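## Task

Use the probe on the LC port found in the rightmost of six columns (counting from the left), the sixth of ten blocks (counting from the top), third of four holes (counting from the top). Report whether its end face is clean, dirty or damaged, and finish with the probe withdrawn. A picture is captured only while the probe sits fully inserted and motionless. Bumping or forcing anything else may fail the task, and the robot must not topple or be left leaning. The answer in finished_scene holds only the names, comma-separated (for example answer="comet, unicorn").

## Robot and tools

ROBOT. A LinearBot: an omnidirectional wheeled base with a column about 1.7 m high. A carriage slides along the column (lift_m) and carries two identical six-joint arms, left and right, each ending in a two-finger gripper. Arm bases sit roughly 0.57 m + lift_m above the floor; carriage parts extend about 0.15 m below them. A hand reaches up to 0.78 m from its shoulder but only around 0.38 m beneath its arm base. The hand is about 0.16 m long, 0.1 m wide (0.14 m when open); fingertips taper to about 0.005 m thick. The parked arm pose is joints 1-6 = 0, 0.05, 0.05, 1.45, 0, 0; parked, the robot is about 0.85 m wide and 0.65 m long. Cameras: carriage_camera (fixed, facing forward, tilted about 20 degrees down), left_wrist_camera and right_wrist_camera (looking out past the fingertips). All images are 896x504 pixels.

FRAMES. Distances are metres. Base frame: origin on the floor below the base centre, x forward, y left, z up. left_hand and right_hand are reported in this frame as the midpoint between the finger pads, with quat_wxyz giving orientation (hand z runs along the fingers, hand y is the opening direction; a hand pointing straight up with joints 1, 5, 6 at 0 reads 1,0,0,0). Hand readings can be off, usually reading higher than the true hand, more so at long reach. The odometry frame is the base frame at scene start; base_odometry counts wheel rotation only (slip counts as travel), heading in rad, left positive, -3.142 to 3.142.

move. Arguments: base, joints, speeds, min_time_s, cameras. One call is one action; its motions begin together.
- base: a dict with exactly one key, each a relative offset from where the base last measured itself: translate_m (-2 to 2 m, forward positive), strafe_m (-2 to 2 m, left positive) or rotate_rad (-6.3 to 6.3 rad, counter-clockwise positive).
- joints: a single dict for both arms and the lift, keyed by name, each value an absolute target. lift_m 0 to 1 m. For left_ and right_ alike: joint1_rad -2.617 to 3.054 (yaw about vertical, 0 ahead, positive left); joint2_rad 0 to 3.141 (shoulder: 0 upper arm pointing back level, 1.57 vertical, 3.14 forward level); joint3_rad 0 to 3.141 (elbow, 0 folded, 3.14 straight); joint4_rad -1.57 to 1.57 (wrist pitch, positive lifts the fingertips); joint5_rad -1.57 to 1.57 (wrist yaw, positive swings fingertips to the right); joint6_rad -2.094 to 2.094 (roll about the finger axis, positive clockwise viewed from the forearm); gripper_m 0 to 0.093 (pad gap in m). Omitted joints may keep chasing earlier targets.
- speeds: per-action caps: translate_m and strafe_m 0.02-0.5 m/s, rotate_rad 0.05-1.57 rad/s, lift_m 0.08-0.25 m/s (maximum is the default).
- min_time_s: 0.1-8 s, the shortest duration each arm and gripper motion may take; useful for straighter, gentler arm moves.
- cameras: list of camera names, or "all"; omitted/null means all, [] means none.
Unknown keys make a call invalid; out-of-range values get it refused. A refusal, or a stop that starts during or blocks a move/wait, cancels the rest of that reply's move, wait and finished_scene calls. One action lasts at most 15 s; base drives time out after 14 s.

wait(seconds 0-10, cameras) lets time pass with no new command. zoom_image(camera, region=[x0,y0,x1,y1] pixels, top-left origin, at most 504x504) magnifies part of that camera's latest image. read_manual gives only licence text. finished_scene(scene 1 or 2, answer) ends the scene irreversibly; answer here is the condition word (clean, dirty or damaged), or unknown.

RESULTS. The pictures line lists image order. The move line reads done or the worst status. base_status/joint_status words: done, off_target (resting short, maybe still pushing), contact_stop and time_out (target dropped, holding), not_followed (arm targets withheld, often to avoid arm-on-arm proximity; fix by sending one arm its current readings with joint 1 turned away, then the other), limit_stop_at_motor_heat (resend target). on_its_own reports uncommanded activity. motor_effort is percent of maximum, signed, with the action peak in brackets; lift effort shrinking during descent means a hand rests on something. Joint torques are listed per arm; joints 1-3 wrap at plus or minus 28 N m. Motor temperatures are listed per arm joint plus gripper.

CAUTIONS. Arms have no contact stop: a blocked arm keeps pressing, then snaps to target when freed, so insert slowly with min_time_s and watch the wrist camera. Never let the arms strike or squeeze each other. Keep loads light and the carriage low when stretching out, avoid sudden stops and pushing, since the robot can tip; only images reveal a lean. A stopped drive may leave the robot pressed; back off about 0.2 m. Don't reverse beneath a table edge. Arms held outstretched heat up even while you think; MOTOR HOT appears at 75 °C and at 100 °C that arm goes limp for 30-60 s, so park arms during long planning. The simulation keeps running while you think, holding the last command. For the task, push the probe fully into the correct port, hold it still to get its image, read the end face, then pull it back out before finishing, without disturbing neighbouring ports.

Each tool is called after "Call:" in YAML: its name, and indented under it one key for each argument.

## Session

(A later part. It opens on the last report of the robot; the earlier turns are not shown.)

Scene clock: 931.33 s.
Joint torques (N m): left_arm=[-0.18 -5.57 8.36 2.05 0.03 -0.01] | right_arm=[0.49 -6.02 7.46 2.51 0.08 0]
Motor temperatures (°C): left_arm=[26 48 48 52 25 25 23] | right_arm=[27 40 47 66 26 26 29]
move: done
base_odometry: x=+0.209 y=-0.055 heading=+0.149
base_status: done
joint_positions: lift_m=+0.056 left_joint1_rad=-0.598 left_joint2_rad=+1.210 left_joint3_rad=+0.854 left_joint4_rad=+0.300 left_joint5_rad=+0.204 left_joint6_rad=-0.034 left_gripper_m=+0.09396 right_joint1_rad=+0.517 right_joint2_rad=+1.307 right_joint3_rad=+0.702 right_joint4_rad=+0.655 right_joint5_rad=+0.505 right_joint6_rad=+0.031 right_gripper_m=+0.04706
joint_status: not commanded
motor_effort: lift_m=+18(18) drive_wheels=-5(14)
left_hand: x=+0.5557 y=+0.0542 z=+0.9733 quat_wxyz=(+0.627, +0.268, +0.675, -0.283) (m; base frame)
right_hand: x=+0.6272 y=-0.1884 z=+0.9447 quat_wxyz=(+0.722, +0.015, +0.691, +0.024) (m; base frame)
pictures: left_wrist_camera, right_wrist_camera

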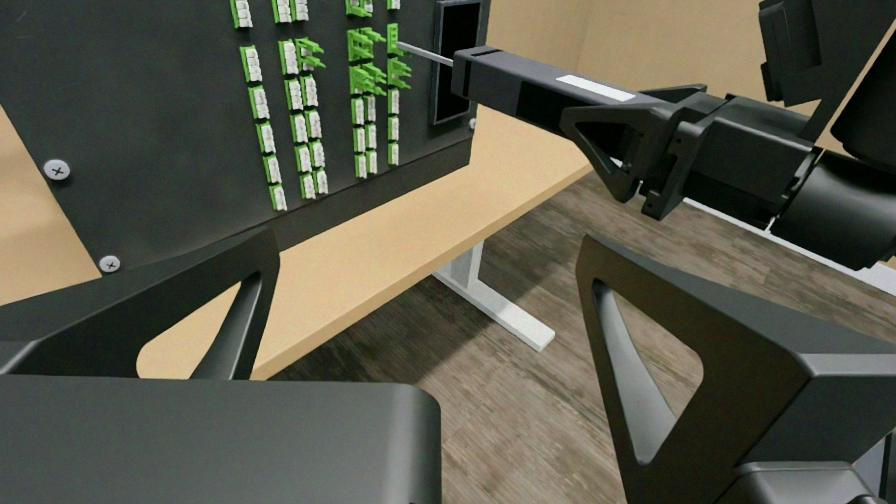

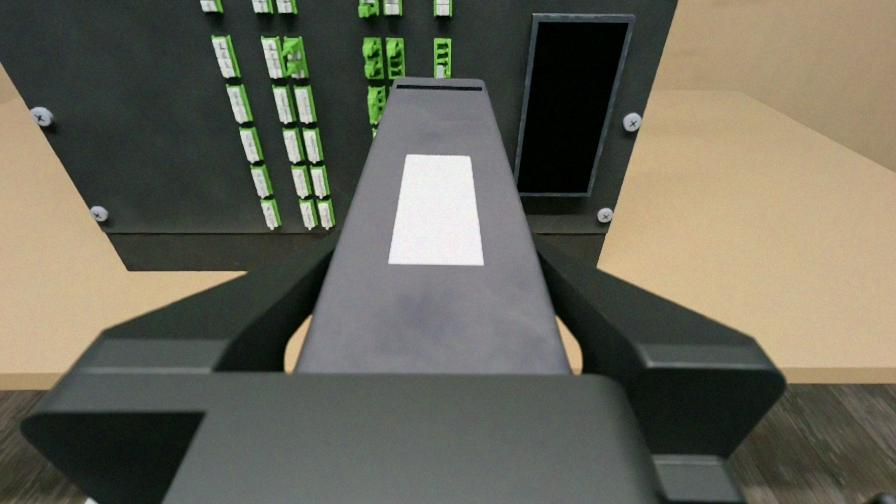

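Call:
move:
  joints: {"right_joint5_rad": 0.516}
  min_time_s: 1
  cameras: []

Call:
move:
  base: {"translate_m": 0.005}
  speeds: {"translate_m": 0.02}
  cameras: ["left_wrist_camera","right_wrist_camera"]

Call:
zoom_image:
  camera: "right_wrist_camera"
  region: [425, 20, 465, 80]

Call:
zoom_image:
  camera: "left_wrist_camera"
  region: [380, 20, 420, 60]

Scene clock: 941.97 s.
Joint torques (N m): left_arm=[-0.23 -5.61 8.35 2.05 0.03 -0.01] | right_arm=[0.54 -5.93 7.42 2.5 0.08 0.01]
Motor temperatures (°C): left_arm=[26 48 48 52 25 25 23] | right_arm=[27 40 47 65 26 26 29]
move: done
base_odometry: x=+0.209 y=-0.055 heading=+0.149
base_status: not commanded
joint_positions: lift_m=+0.056 left_joint1_rad=-0.598 left_joint2_rad=+1.210 left_joint3_rad=+0.854 left_joint4_rad=+0.300 left_joint5_rad=+0.204 left_joint6_rad=-0.034 left_gripper_m=+0.09396 right_joint1_rad=+0.517 right_joint2_rad=+1.307 right_joint3_rad=+0.702 right_joint4_rad=+0.655 right_joint5_rad=+0.506 right_joint6_rad=+0.031 right_gripper_m=+0.04706
joint_status: all done
motor_effort: lift_m=+18(18) drive_wheels=-5(5)
left_hand: x=+0.5557 y=+0.0542 z=+0.9733 quat_wxyz=(+0.627, +0.268, +0.675, -0.283) (m; base frame)
right_hand: x=+0.6272 y=-0.1886 z=+0.9446 quat_wxyz=(+0.722, +0.016, +0.691, +0.023) (m; base frame)
pictures: none
No camera images: "cameras" was empty.

Scene clock: 942.70 s.
Joint torques (N m): left_arm=[-0.21 -5.6 8.36 2.05 0.03 -0.01] | right_arm=[0.55 -5.97 7.45 2.51 0.09 0]
Motor temperatures (°C): left_arm=[26 48 48 52 25 25 23] | right_arm=[27 40 47 65 26 26 29]
move: done
base_odometry: x=+0.214 y=-0.054 heading=+0.149
base_status: done
joint_positions: lift_m=+0.056 left_joint1_rad=-0.598 left_joint2_rad=+1.210 left_joint3_rad=+0.854 left_joint4_rad=+0.300 left_joint5_rad=+0.204 left_joint6_rad=-0.034 left_gripper_m=+0.09396 right_joint1_rad=+0.517 right_joint2_rad=+1.307 right_joint3_rad=+0.702 right_joint4_rad=+0.655 right_joint5_rad=+0.508 right_joint6_rad=+0.031 right_gripper_m=+0.04706
joint_status: not commanded
motor_effort: lift_m=+18(18) drive_wheels=+1(9)
left_hand: x=+0.5557 y=+0.0542 z=+0.9733 quat_wxyz=(+0.627, +0.268, +0.675, -0.283) (m; base frame)
right_hand: x=+0.6272 y=-0.1889 z=+0.9447 quat_wxyz=(+0.722, +0.016, +0.691, +0.023) (m; base frame)
pictures: left_wrist_camera, right_wrist_camera

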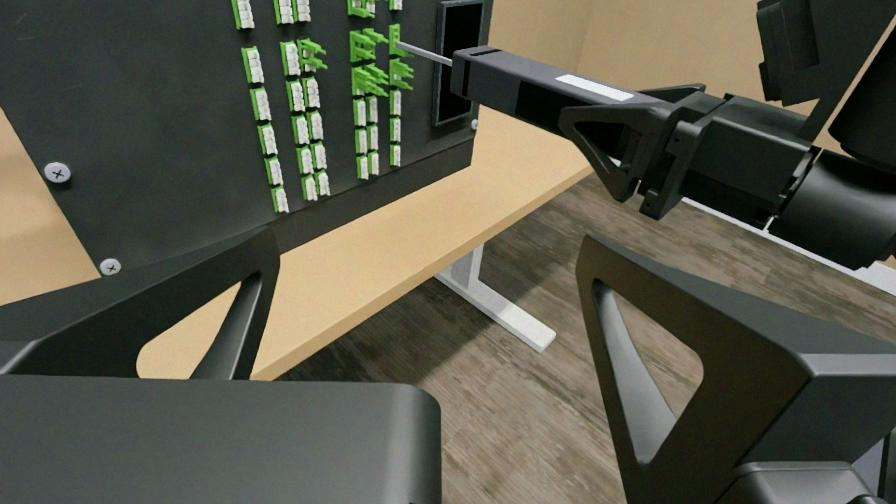

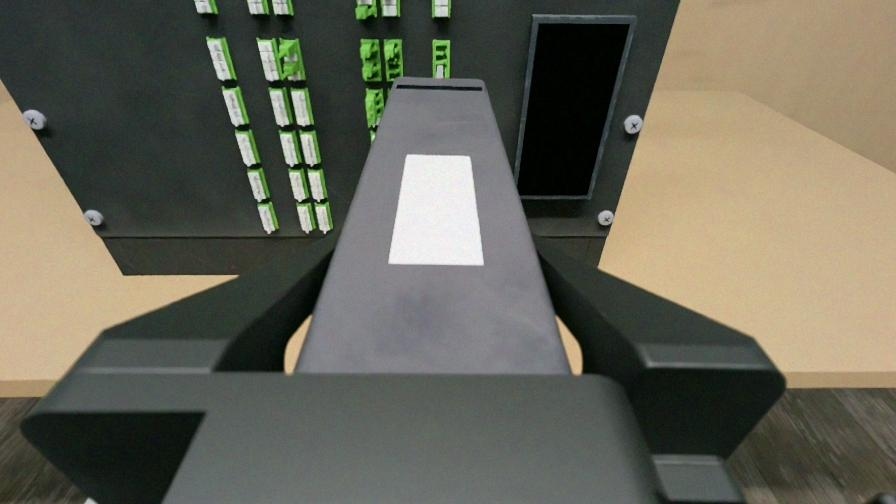

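Scaled by 8.400 from the camera's 896x504 image, which has a finer 1280x720 frame.

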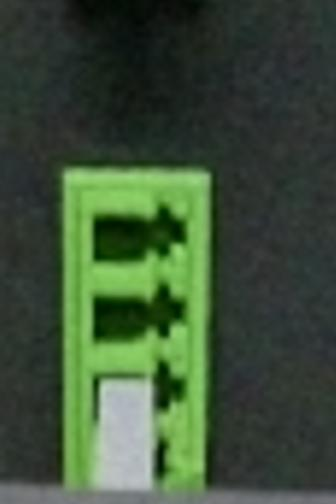

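Scaled by 12.600 from the camera's 896x504 image, which has a finer 1280x720 frame.

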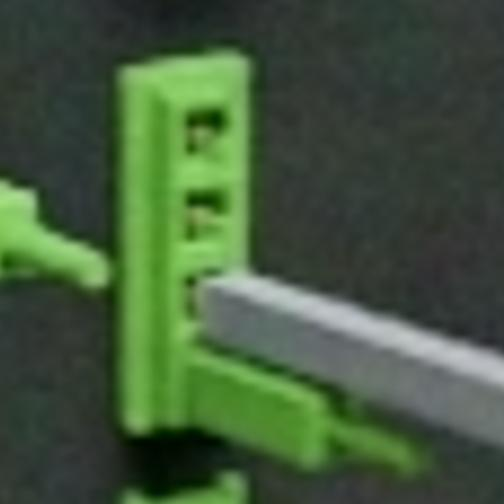

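Call:
move:
  base: {"translate_m": 0.003}
  speeds: {"translate_m": 0.02}
  cameras: ["left_wrist_camera","right_wrist_camera"]

Call:
zoom_image:
  camera: "right_wrist_camera"
  region: [425, 20, 465, 80]

Call:
zoom_image:
  camera: "left_wrist_camera"
  region: [380, 20, 420, 60]

Scene clock: 953.03 s.
Joint torques (N m): left_arm=[-0.25 -5.56 8.38 2.05 0.03 -0.01] | right_arm=[0.46 -6.01 7.43 2.47 0.07 0.01]
Motor temperatures (°C): left_arm=[26 47 48 52 25 25 23] | right_arm=[27 40 47 65 26 26 29]
move: done
base_odometry: x=+0.217 y=-0.053 heading=+0.150
base_status: done
joint_positions: lift_m=+0.056 left_joint1_rad=-0.598 left_joint2_rad=+1.210 left_joint3_rad=+0.854 left_joint4_rad=+0.300 left_joint5_rad=+0.204 left_joint6_rad=-0.034 left_gripper_m=+0.09396 right_joint1_rad=+0.517 right_joint2_rad=+1.307 right_joint3_rad=+0.702 right_joint4_rad=+0.656 right_joint5_rad=+0.509 right_joint6_rad=+0.031 right_gripper_m=+0.04706
joint_status: not commanded
motor_effort: lift_m=+18(18) drive_wheels=-5(10)
left_hand: x=+0.5557 y=+0.0542 z=+0.9733 quat_wxyz=(+0.627, +0.268, +0.675, -0.283) (m; base frame)
right_hand: x=+0.6272 y=-0.1890 z=+0.9447 quat_wxyz=(+0.722, +0.017, +0.691, +0.023) (m; base frame)
pictures: left_wrist_camera, right_wrist_camera

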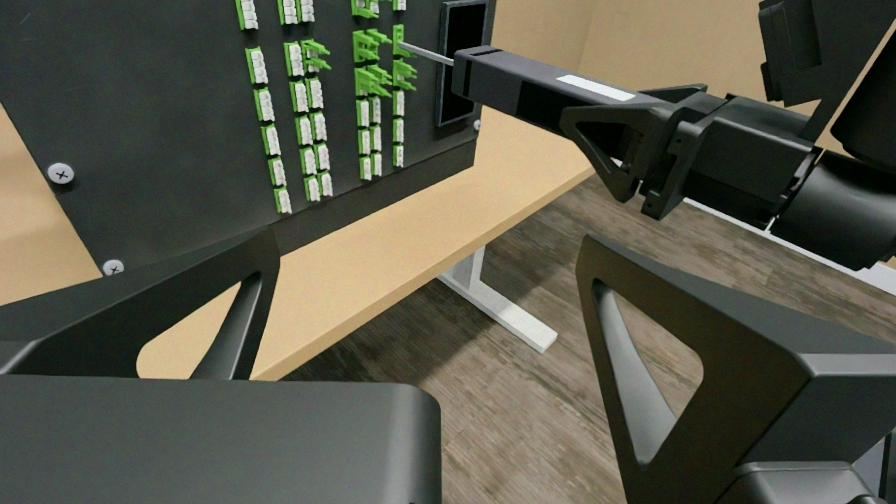

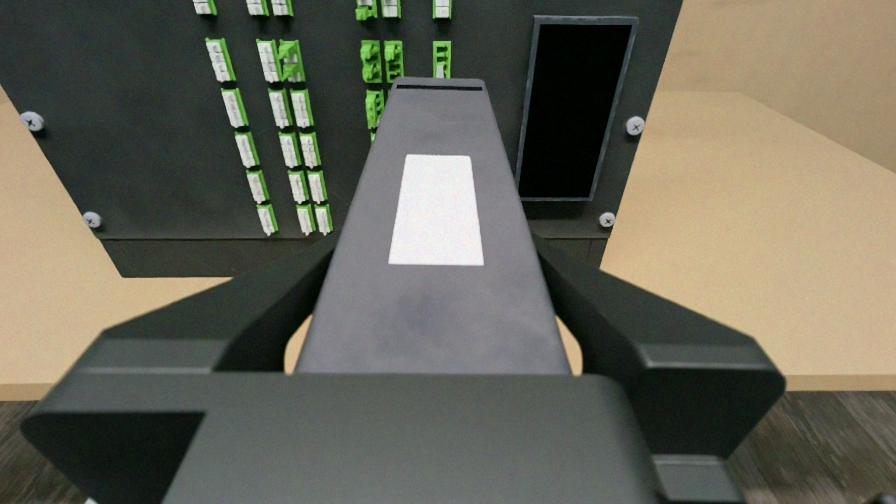

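Scaled by 8.400 from the camera's 896x504 image, which has a finer 1280x720 frame.

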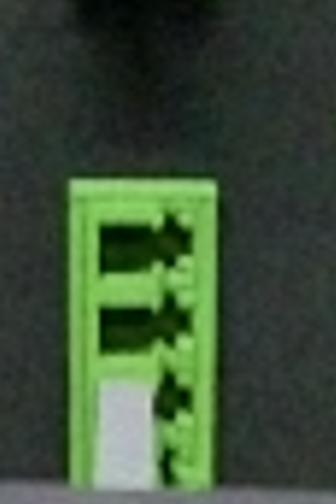

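Scaled by 12.600 from the camera's 896x504 image, which has a finer 1280x720 frame.

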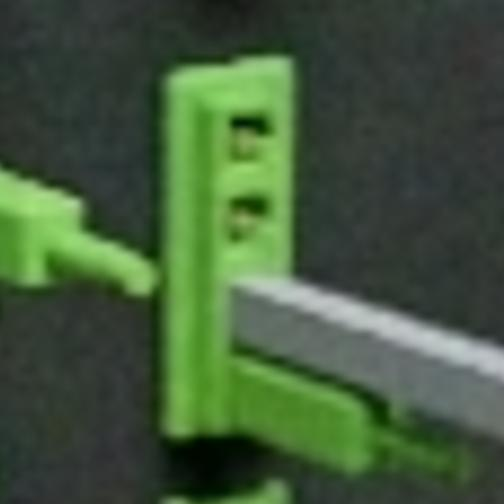

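Call:
move:
  base: {"translate_m": 0.003}
  speeds: {"translate_m": 0.02}
  cameras: ["left_wrist_camera","right_wrist_camera"]

Call:
zoom_image:
  camera: "right_wrist_camera"
  region: [425, 20, 465, 80]

Call:
zoom_image:
  camera: "left_wrist_camera"
  region: [380, 20, 420, 60]

Scene clock: 968.37 s.
Joint torques (N m): left_arm=[-0.24 -5.59 8.35 2.04 0.03 -0.01] | right_arm=[0.46 -5.89 7.47 2.5 0.06 0]
Motor temperatures (°C): left_arm=[26 47 48 53 25 25 23] | right_arm=[27 40 47 64 26 26 29]
move: done
base_odometry: x=+0.220 y=-0.053 heading=+0.150
base_status: done
joint_positions: lift_m=+0.056 left_joint1_rad=-0.598 left_joint2_rad=+1.210 left_joint3_rad=+0.854 left_joint4_rad=+0.300 left_joint5_rad=+0.204 left_joint6_rad=-0.034 left_gripper_m=+0.09396 right_joint1_rad=+0.517 right_joint2_rad=+1.307 right_joint3_rad=+0.702 right_joint4_rad=+0.656 right_joint5_rad=+0.510 right_joint6_rad=+0.031 right_gripper_m=+0.04706
joint_status: not commanded
motor_effort: lift_m=+18(18) drive_wheels=-5(12)
left_hand: x=+0.5557 y=+0.0542 z=+0.9733 quat_wxyz=(+0.627, +0.268, +0.675, -0.283) (m; base frame)
right_hand: x=+0.6272 y=-0.1892 z=+0.9448 quat_wxyz=(+0.722, +0.017, +0.691, +0.022) (m; base frame)
pictures: left_wrist_camera, right_wrist_camera

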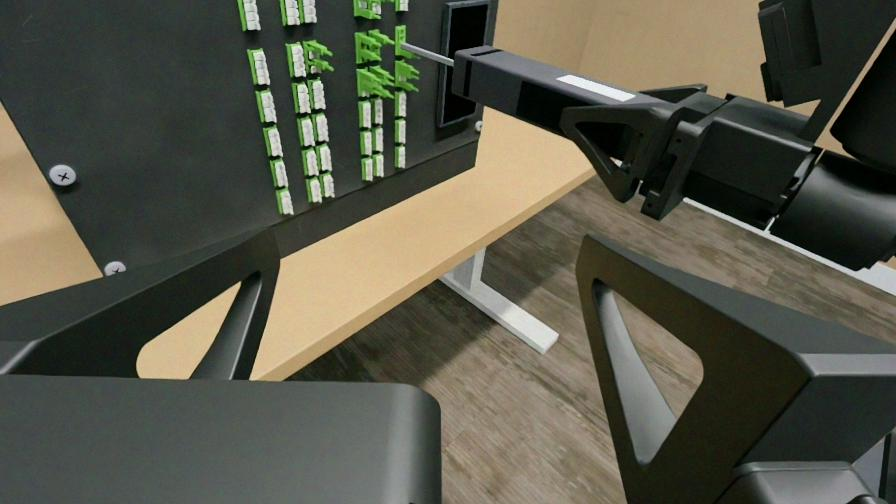

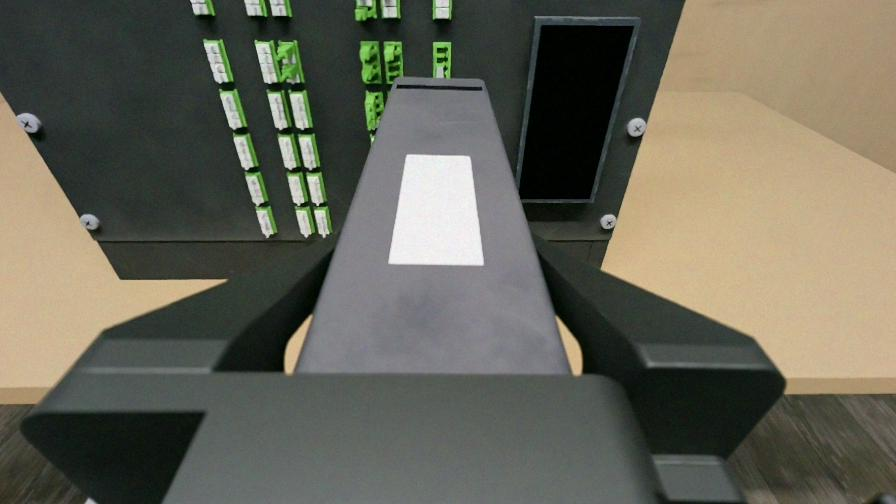

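Scaled by 8.400 from the camera's 896x504 image, which has a finer 1280x720 frame.

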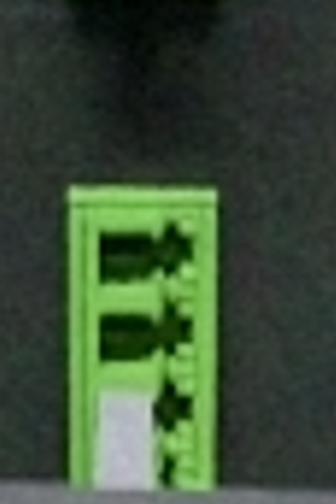

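Scaled by 12.600 from the camera's 896x504 image, which has a finer 1280x720 frame.

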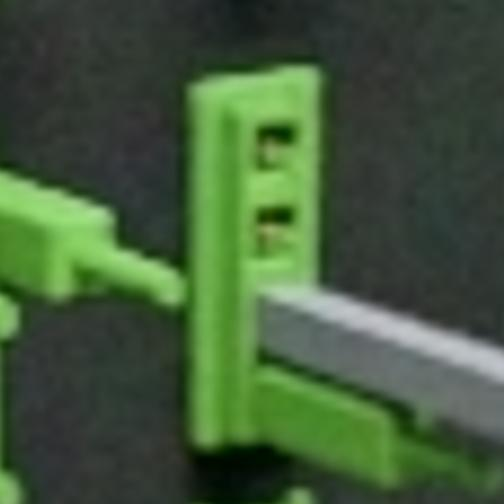

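Call:
move:
  base: {"translate_m": 0.003}
  speeds: {"translate_m": 0.02}
  cameras: ["left_wrist_camera","right_wrist_camera"]

Call:
zoom_image:
  camera: "right_wrist_camera"
  region: [425, 20, 465, 80]

Call:
zoom_image:
  camera: "left_wrist_camera"
  region: [440, 30, 640, 150]

Scene clock: 972.73 s.
Joint torques (N m): left_arm=[-0.21 -5.57 8.36 2.06 0.03 -0.01] | right_arm=[0.5 -6 7.42 2.49 0 -0.03]
Motor temperatures (°C): left_arm=[26 47 47 53 25 25 23] | right_arm=[27 40 47 64 26 26 29]
move: done
base_odometry: x=+0.223 y=-0.052 heading=+0.150
base_status: done
joint_positions: lift_m=+0.056 left_joint1_rad=-0.598 left_joint2_rad=+1.210 left_joint3_rad=+0.854 left_joint4_rad=+0.300 left_joint5_rad=+0.204 left_joint6_rad=-0.034 left_gripper_m=+0.09396 right_joint1_rad=+0.517 right_joint2_rad=+1.307 right_joint3_rad=+0.702 right_joint4_rad=+0.656 right_joint5_rad=+0.515 right_joint6_rad=+0.031 right_gripper_m=+0.04706
joint_status: not commanded
motor_effort: lift_m=+18(18) drive_wheels=-5(10)
left_hand: x=+0.5557 y=+0.0542 z=+0.9733 quat_wxyz=(+0.627, +0.268, +0.675, -0.283) (m; base frame)
right_hand: x=+0.6271 y=-0.1898 z=+0.9448 quat_wxyz=(+0.722, +0.019, +0.691, +0.021) (m; base frame)
pictures: left_wrist_camera, right_wrist_camera

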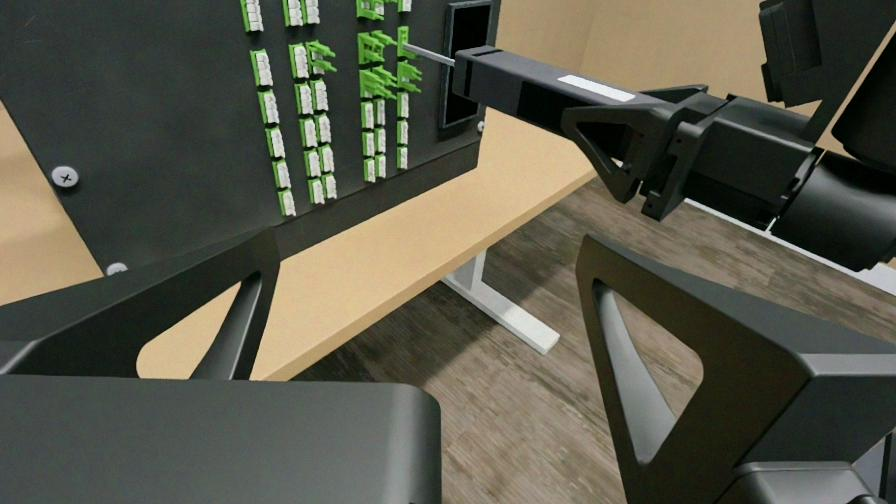

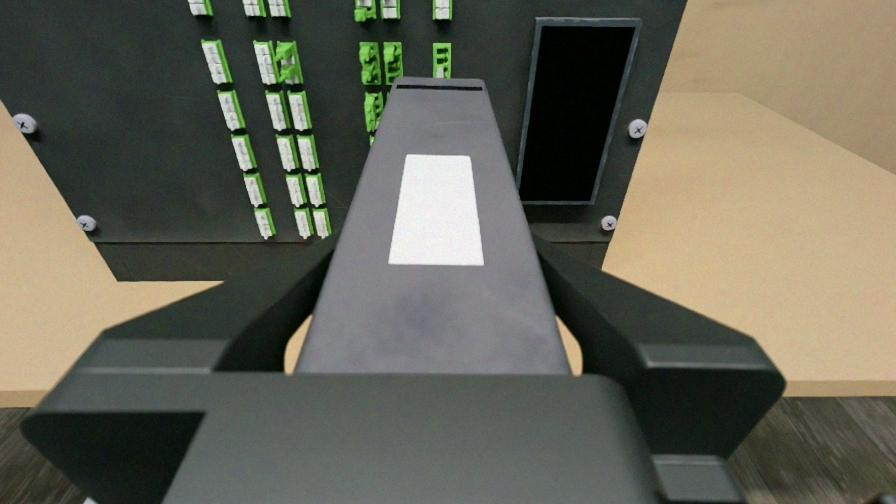

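Scaled by 8.400 from the camera's 896x504 image, which has a finer 1280x720 frame.

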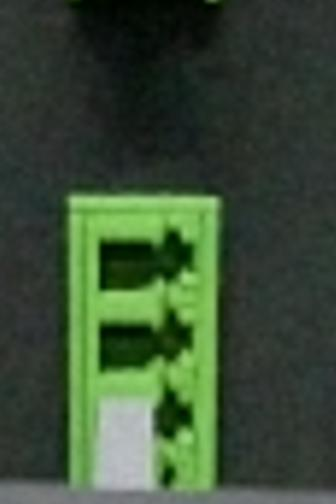

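Scaled by 2.520 from the camera's 896x504 image, which has a finer 1280x720 frame.

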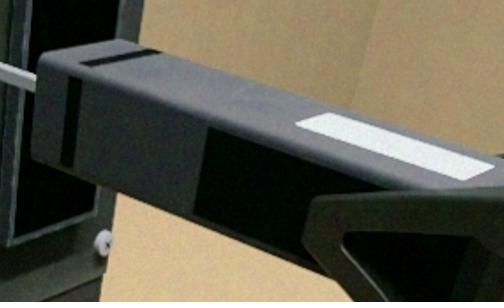

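Call:
move:
  base: {"translate_m": 0.003}
  speeds: {"translate_m": 0.02}
  cameras: ["left_wrist_camera","right_wrist_camera"]

Call:
zoom_image:
  camera: "right_wrist_camera"
  region: [425, 20, 465, 80]

Call:
zoom_image:
  camera: "left_wrist_camera"
  region: [440, 30, 640, 150]

Scene clock: 978.23 s.
Joint torques (N m): left_arm=[-0.21 -5.6 8.4 2.05 0.03 -0.01] | right_arm=[-0.36 -5.94 7.39 2.5 -0.17 0]
Motor temperatures (°C): left_arm=[26 47 47 53 25 25 23] | right_arm=[27 40 47 64 26 26 29]
move: done
base_odometry: x=+0.226 y=-0.052 heading=+0.150
base_status: done
joint_positions: lift_m=+0.056 left_joint1_rad=-0.598 left_joint2_rad=+1.210 left_joint3_rad=+0.854 left_joint4_rad=+0.300 left_joint5_rad=+0.204 left_joint6_rad=-0.034 left_gripper_m=+0.09396 right_joint1_rad=+0.528 right_joint2_rad=+1.307 right_joint3_rad=+0.702 right_joint4_rad=+0.655 right_joint5_rad=+0.533 right_joint6_rad=+0.031 right_gripper_m=+0.04706
joint_status: not commanded
motor_effort: lift_m=+18(18) drive_wheels=+1(11)
left_hand: x=+0.5557 y=+0.0542 z=+0.9733 quat_wxyz=(+0.627, +0.268, +0.675, -0.283) (m; base frame)
right_hand: x=+0.6258 y=-0.1888 z=+0.9446 quat_wxyz=(+0.722, +0.022, +0.691, +0.018) (m; base frame)
pictures: left_wrist_camera, right_wrist_camera

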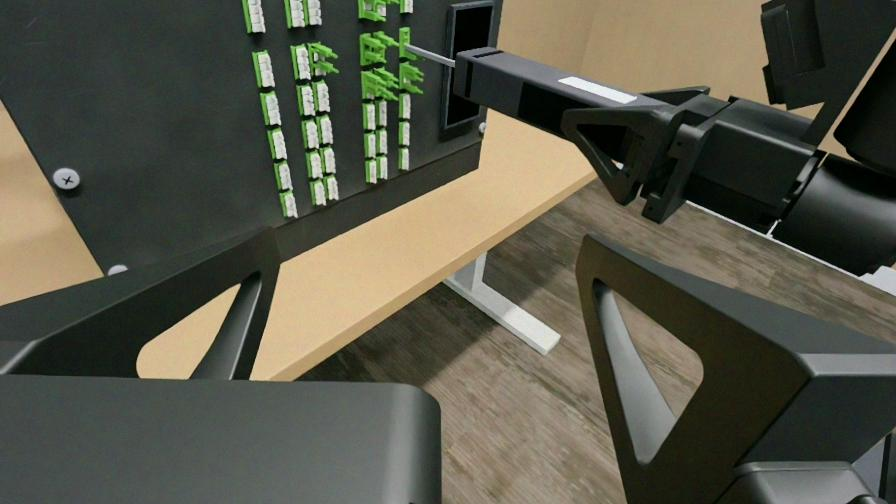

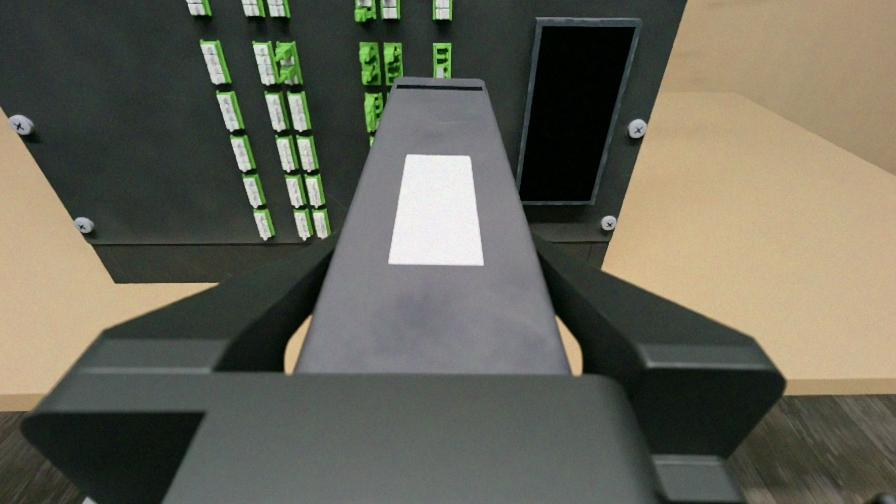

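Scaled by 8.400 from the camera's 896x504 image, which has a finer 1280x720 frame.

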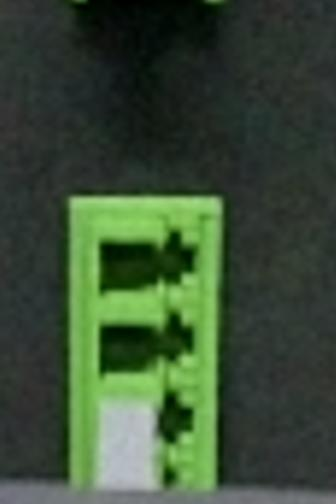

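Scaled by 2.520 from the camera's 896x504 image, which has a finer 1280x720 frame.

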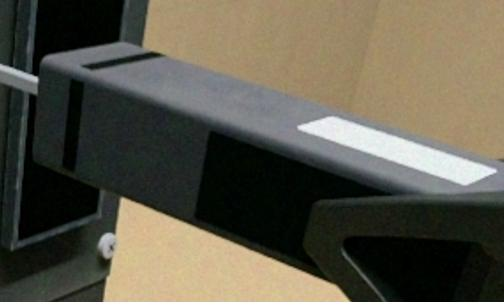

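Call:
move:
  base: {"translate_m": -0.035}
  speeds: {"translate_m": 0.03}
  cameras: []

Call:
move:
  joints: {"right_joint1_rad": 0.475, "right_joint5_rad": 0.449}
  min_time_s: 2
  cameras: []

Call:
move:
  base: {"translate_m": 0.01}
  speeds: {"translate_m": 0.03}
  cameras: ["left_wrist_camera","right_wrist_camera"]

Call:
zoom_image:
  camera: "right_wrist_camera"
  region: [425, 20, 465, 80]

Call:
zoom_image:
  camera: "left_wrist_camera"
  region: [360, 20, 420, 70]

Scene clock: 997.30 s.
Joint torques (N m): left_arm=[-0.18 -5.6 8.34 2.04 0.03 -0.01] | right_arm=[0.02 -6.34 7.45 2.47 -0.02 0]
Motor temperatures (°C): left_arm=[26 46 47 53 25 25 23] | right_arm=[27 40 47 64 26 26 29]
move: done
base_odometry: x=+0.191 y=-0.057 heading=+0.150
base_status: done
joint_positions: lift_m=+0.056 left_joint1_rad=-0.598 left_joint2_rad=+1.210 left_joint3_rad=+0.854 left_joint4_rad=+0.300 left_joint5_rad=+0.204 left_joint6_rad=-0.034 left_gripper_m=+0.09396 right_joint1_rad=+0.522 right_joint2_rad=+1.311 right_joint3_rad=+0.702 right_joint4_rad=+0.657 right_joint5_rad=+0.516 right_joint6_rad=+0.031 right_gripper_m=+0.04706
joint_status: not commanded
motor_effort: lift_m=+18(18) drive_wheels=+1(14)
left_hand: x=+0.5557 y=+0.0542 z=+0.9733 quat_wxyz=(+0.627, +0.268, +0.675, -0.283) (m; base frame)
right_hand: x=+0.6271 y=-0.1877 z=+0.9434 quat_wxyz=(+0.721, +0.017, +0.692, +0.022) (m; base frame)
pictures: none
No camera images: "cameras" was empty.

Scene clock: 999.60 s.
Joint torques (N m): left_arm=[-0.2 -5.59 8.36 2.05 0.03 -0.01] | right_arm=[-0.5 -6.31 7.45 2.49 -0.08 0]
Motor temperatures (°C): left_arm=[26 46 47 53 25 25 23] | right_arm=[27 40 47 64 26 26 29]
move: done
base_odometry: x=+0.191 y=-0.057 heading=+0.150
base_status: not commanded
joint_positions: lift_m=+0.056 left_joint1_rad=-0.598 left_joint2_rad=+1.210 left_joint3_rad=+0.854 left_joint4_rad=+0.300 left_joint5_rad=+0.204 left_joint6_rad=-0.034 left_gripper_m=+0.09396 right_joint1_rad=+0.481 right_joint2_rad=+1.311 right_joint3_rad=+0.702 right_joint4_rad=+0.657 right_joint5_rad=+0.458 right_joint6_rad=+0.031 right_gripper_m=+0.04706
joint_status: all done
motor_effort: lift_m=+18(18) drive_wheels=+1(1)
left_hand: x=+0.5557 y=+0.0542 z=+0.9733 quat_wxyz=(+0.627, +0.268, +0.675, -0.283) (m; base frame)
right_hand: x=+0.6323 y=-0.1943 z=+0.9436 quat_wxyz=(+0.721, +0.010, +0.692, +0.027) (m; base frame)
pictures: none
No camera images: "cameras" was empty.

Scene clock: 1000.37 s.
Joint torques (N m): left_arm=[-0.13 -5.64 8.36 2.05 0.04 -0.01] | right_arm=[-1.29 -4.36 7.87 2.67 -0.17 0]
Motor temperatures (°C): left_arm=[26 46 47 53 25 25 23] | right_arm=[27 40 48 64 26 26 29]
move: done
base_odometry: x=+0.201 y=-0.055 heading=+0.150
base_status: done
joint_positions: lift_m=+0.056 left_joint1_rad=-0.599 left_joint2_rad=+1.210 left_joint3_rad=+0.854 left_joint4_rad=+0.300 left_joint5_rad=+0.203 left_joint6_rad=-0.034 left_gripper_m=+0.09396 right_joint1_rad=+0.491 right_joint2_rad=+1.291 right_joint3_rad=+0.696 right_joint4_rad=+0.638 right_joint5_rad=+0.468 right_joint6_rad=+0.031 right_gripper_m=+0.04706
joint_status: not commanded
motor_effort: lift_m=+18(18) drive_wheels=+3(13)
left_hand: x=+0.5556 y=+0.0540 z=+0.9733 quat_wxyz=(+0.627, +0.268, +0.675, -0.283) (m; base frame)
right_hand: x=+0.6277 y=-0.1937 z=+0.9449 quat_wxyz=(+0.720, +0.010, +0.693, +0.027) (m; base frame)
pictures: left_wrist_camera, right_wrist_camera

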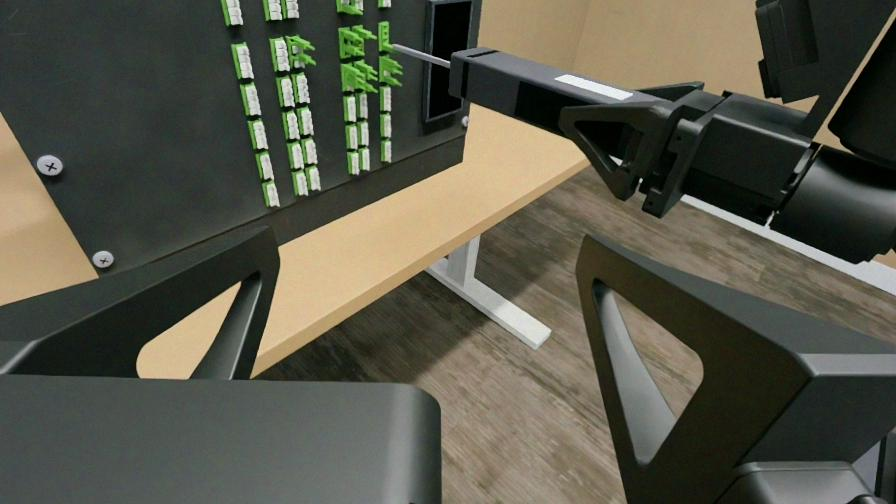

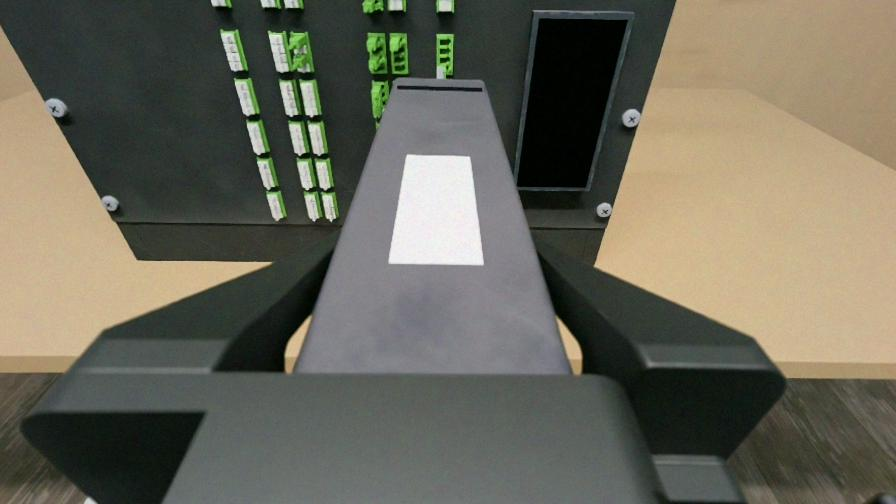

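Scaled by 8.400 from the camera's 896x504 image, which has a finer 1280x720 frame.

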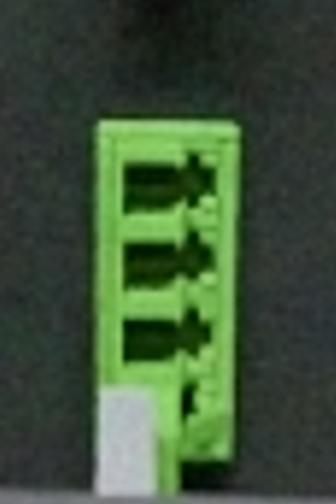

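Scaled by 8.400 from the camera's 896x504 image, which has a finer 1280x720 frame.

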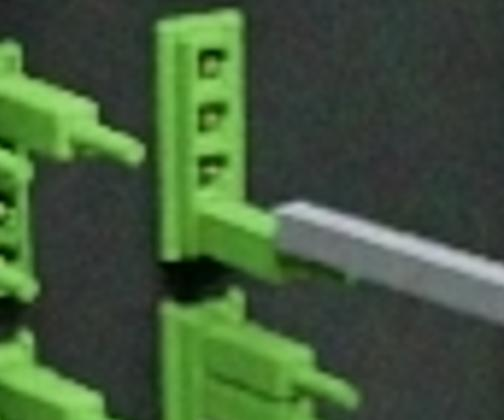

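Call:
move:
  base: {"translate_m": -0.012}
  speeds: {"translate_m": 0.05}
  cameras: ["left_wrist_camera","right_wrist_camera"]

Call:
zoom_image:
  camera: "right_wrist_camera"
  region: [425, 20, 465, 80]

Call:
zoom_image:
  camera: "left_wrist_camera"
  region: [360, 20, 420, 70]

Scene clock: 1006.70 s.
Joint torques (N m): left_arm=[-0.1 -5.59 8.34 2.05 0.04 -0.01] | right_arm=[-0.49 -5.48 7.84 2.52 -0.11 0.01]
Motor temperatures (°C): left_arm=[26 46 47 53 25 25 23] | right_arm=[27 40 48 63 26 26 29]
move: done
base_odometry: x=+0.189 y=-0.057 heading=+0.150
base_status: done
joint_positions: lift_m=+0.056 left_joint1_rad=-0.599 left_joint2_rad=+1.210 left_joint3_rad=+0.854 left_joint4_rad=+0.300 left_joint5_rad=+0.203 left_joint6_rad=-0.034 left_gripper_m=+0.09396 right_joint1_rad=+0.480 right_joint2_rad=+1.302 right_joint3_rad=+0.696 right_joint4_rad=+0.651 right_joint5_rad=+0.458 right_joint6_rad=+0.031 right_gripper_m=+0.04706
joint_status: not commanded
motor_effort: lift_m=+18(18) drive_wheels=+1(16)
left_hand: x=+0.5556 y=+0.0540 z=+0.9733 quat_wxyz=(+0.627, +0.268, +0.675, -0.283) (m; base frame)
right_hand: x=+0.6306 y=-0.1954 z=+0.9434 quat_wxyz=(+0.721, +0.010, +0.693, +0.026) (m; base frame)
pictures: left_wrist_camera, right_wrist_camera

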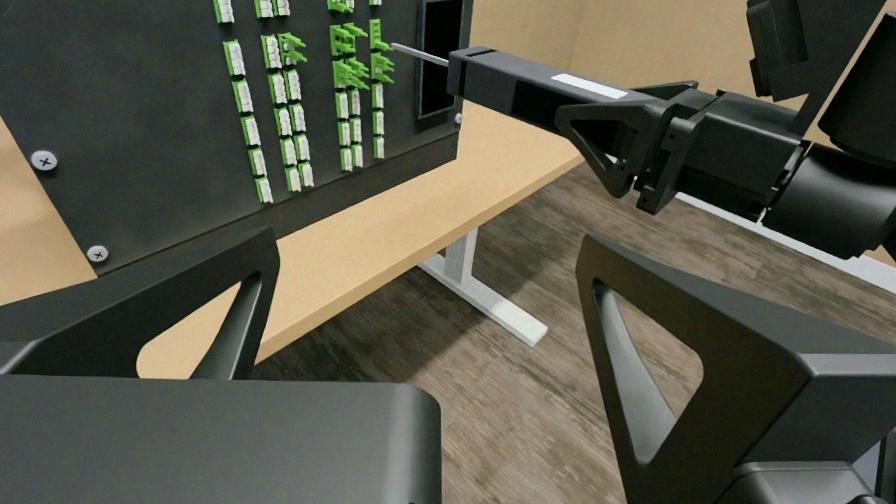

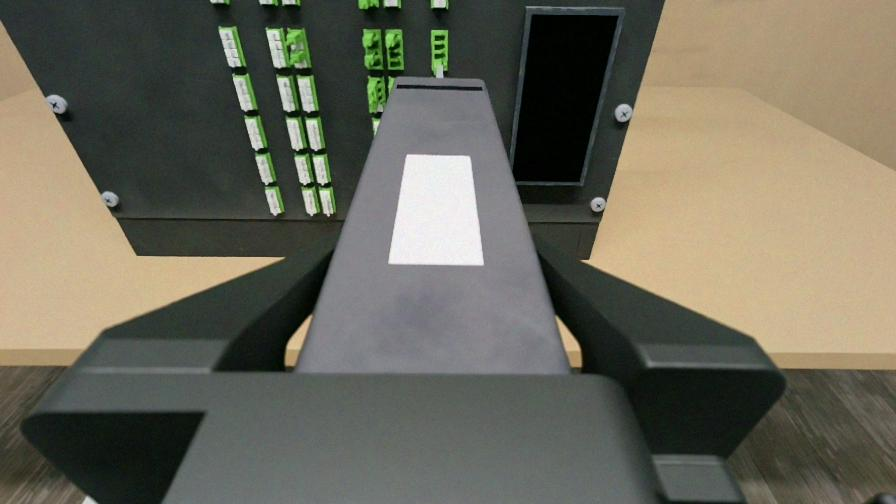

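Scaled by 8.400 from the camera's 896x504 image, which has a finer 1280x720 frame.

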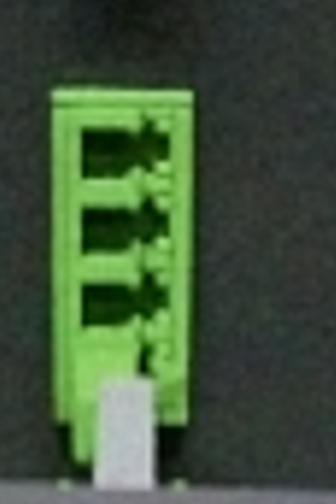

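Scaled by 8.400 from the camera's 896x504 image, which has a finer 1280x720 frame.

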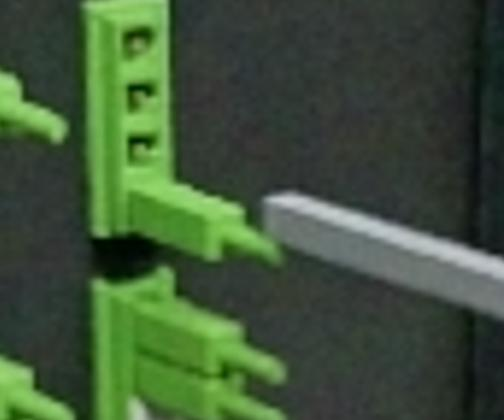

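Call:
move:
  joints: {"lift_m": 0.0572}
  cameras: []

Call:
move:
  base: {"translate_m": 0.007}
  speeds: {"translate_m": 0.02}
  cameras: ["left_wrist_camera","right_wrist_camera"]

Call:
zoom_image:
  camera: "right_wrist_camera"
  region: [425, 20, 465, 80]

Call:
zoom_image:
  camera: "left_wrist_camera"
  region: [360, 20, 420, 70]

Scene clock: 1015.97 s.
Joint torques (N m): left_arm=[-0.09 -5.57 8.36 2.05 0.04 -0.01] | right_arm=[-0.4 -5.48 7.87 2.53 -0.09 -0.01]
Motor temperatures (°C): left_arm=[26 46 47 53 25 25 23] | right_arm=[27 39 48 66 26 26 29]
move: done
base_odometry: x=+0.189 y=-0.057 heading=+0.150
base_status: not commanded
joint_positions: lift_m=+0.057 left_joint1_rad=-0.599 left_joint2_rad=+1.210 left_joint3_rad=+0.854 left_joint4_rad=+0.300 left_joint5_rad=+0.203 left_joint6_rad=-0.034 left_gripper_m=+0.09396 right_joint1_rad=+0.480 right_joint2_rad=+1.303 right_joint3_rad=+0.696 right_joint4_rad=+0.653 right_joint5_rad=+0.457 right_joint6_rad=+0.031 right_gripper_m=+0.04706
joint_status: all done
motor_effort: lift_m=+24(25) drive_wheels=+1(1)
left_hand: x=+0.5556 y=+0.0540 z=+0.9745 quat_wxyz=(+0.627, +0.268, +0.675, -0.283) (m; base frame)
right_hand: x=+0.6306 y=-0.1953 z=+0.9446 quat_wxyz=(+0.721, +0.010, +0.692, +0.027) (m; base frame)
pictures: none
No camera images: "cameras" was empty.

Scene clock: 1016.70 s.
Joint torques (N m): left_arm=[-0.12 -5.6 8.38 2.06 0.05 -0.01] | right_arm=[-0.49 -5.68 7.87 2.53 -0.09 -0.02]
Motor temperatures (°C): left_arm=[26 46 47 53 25 25 23] | right_arm=[27 39 48 66 26 26 29]
move: done
base_odometry: x=+0.196 y=-0.056 heading=+0.150
base_status: done
joint_positions: lift_m=+0.057 left_joint1_rad=-0.599 left_joint2_rad=+1.210 left_joint3_rad=+0.854 left_joint4_rad=+0.300 left_joint5_rad=+0.202 left_joint6_rad=-0.034 left_gripper_m=+0.09396 right_joint1_rad=+0.480 right_joint2_rad=+1.304 right_joint3_rad=+0.696 right_joint4_rad=+0.653 right_joint5_rad=+0.457 right_joint6_rad=+0.031 right_gripper_m=+0.04706
joint_status: not commanded
motor_effort: lift_m=+24(24) drive_wheels=-5(12)
left_hand: x=+0.5557 y=+0.0541 z=+0.9745 quat_wxyz=(+0.627, +0.268, +0.675, -0.283) (m; base frame)
right_hand: x=+0.6309 y=-0.1951 z=+0.9442 quat_wxyz=(+0.721, +0.010, +0.692, +0.027) (m; base frame)
pictures: left_wrist_camera, right_wrist_camera

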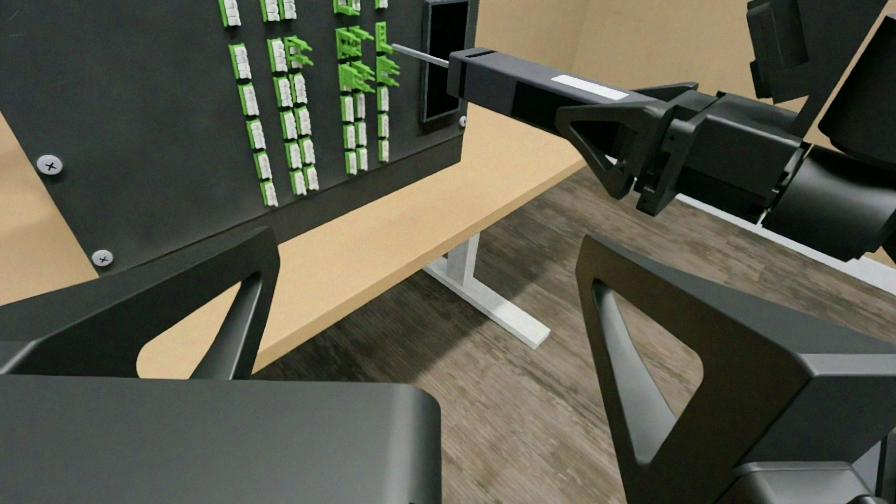

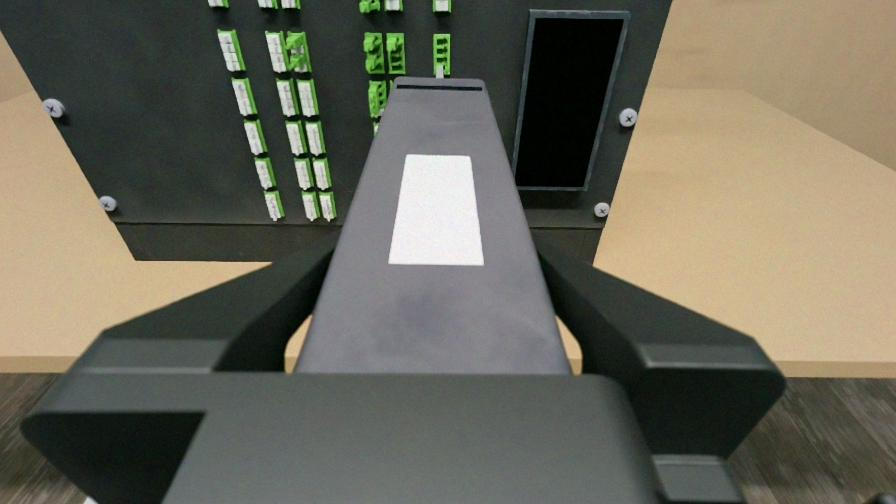

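Scaled by 8.400 from the camera's 896x504 image, which has a finer 1280x720 frame.

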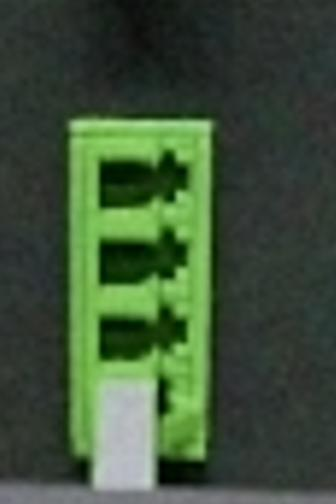

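Scaled by 8.400 from the camera's 896x504 image, which has a finer 1280x720 frame.

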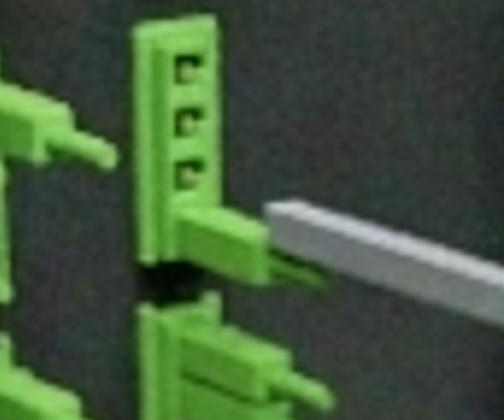

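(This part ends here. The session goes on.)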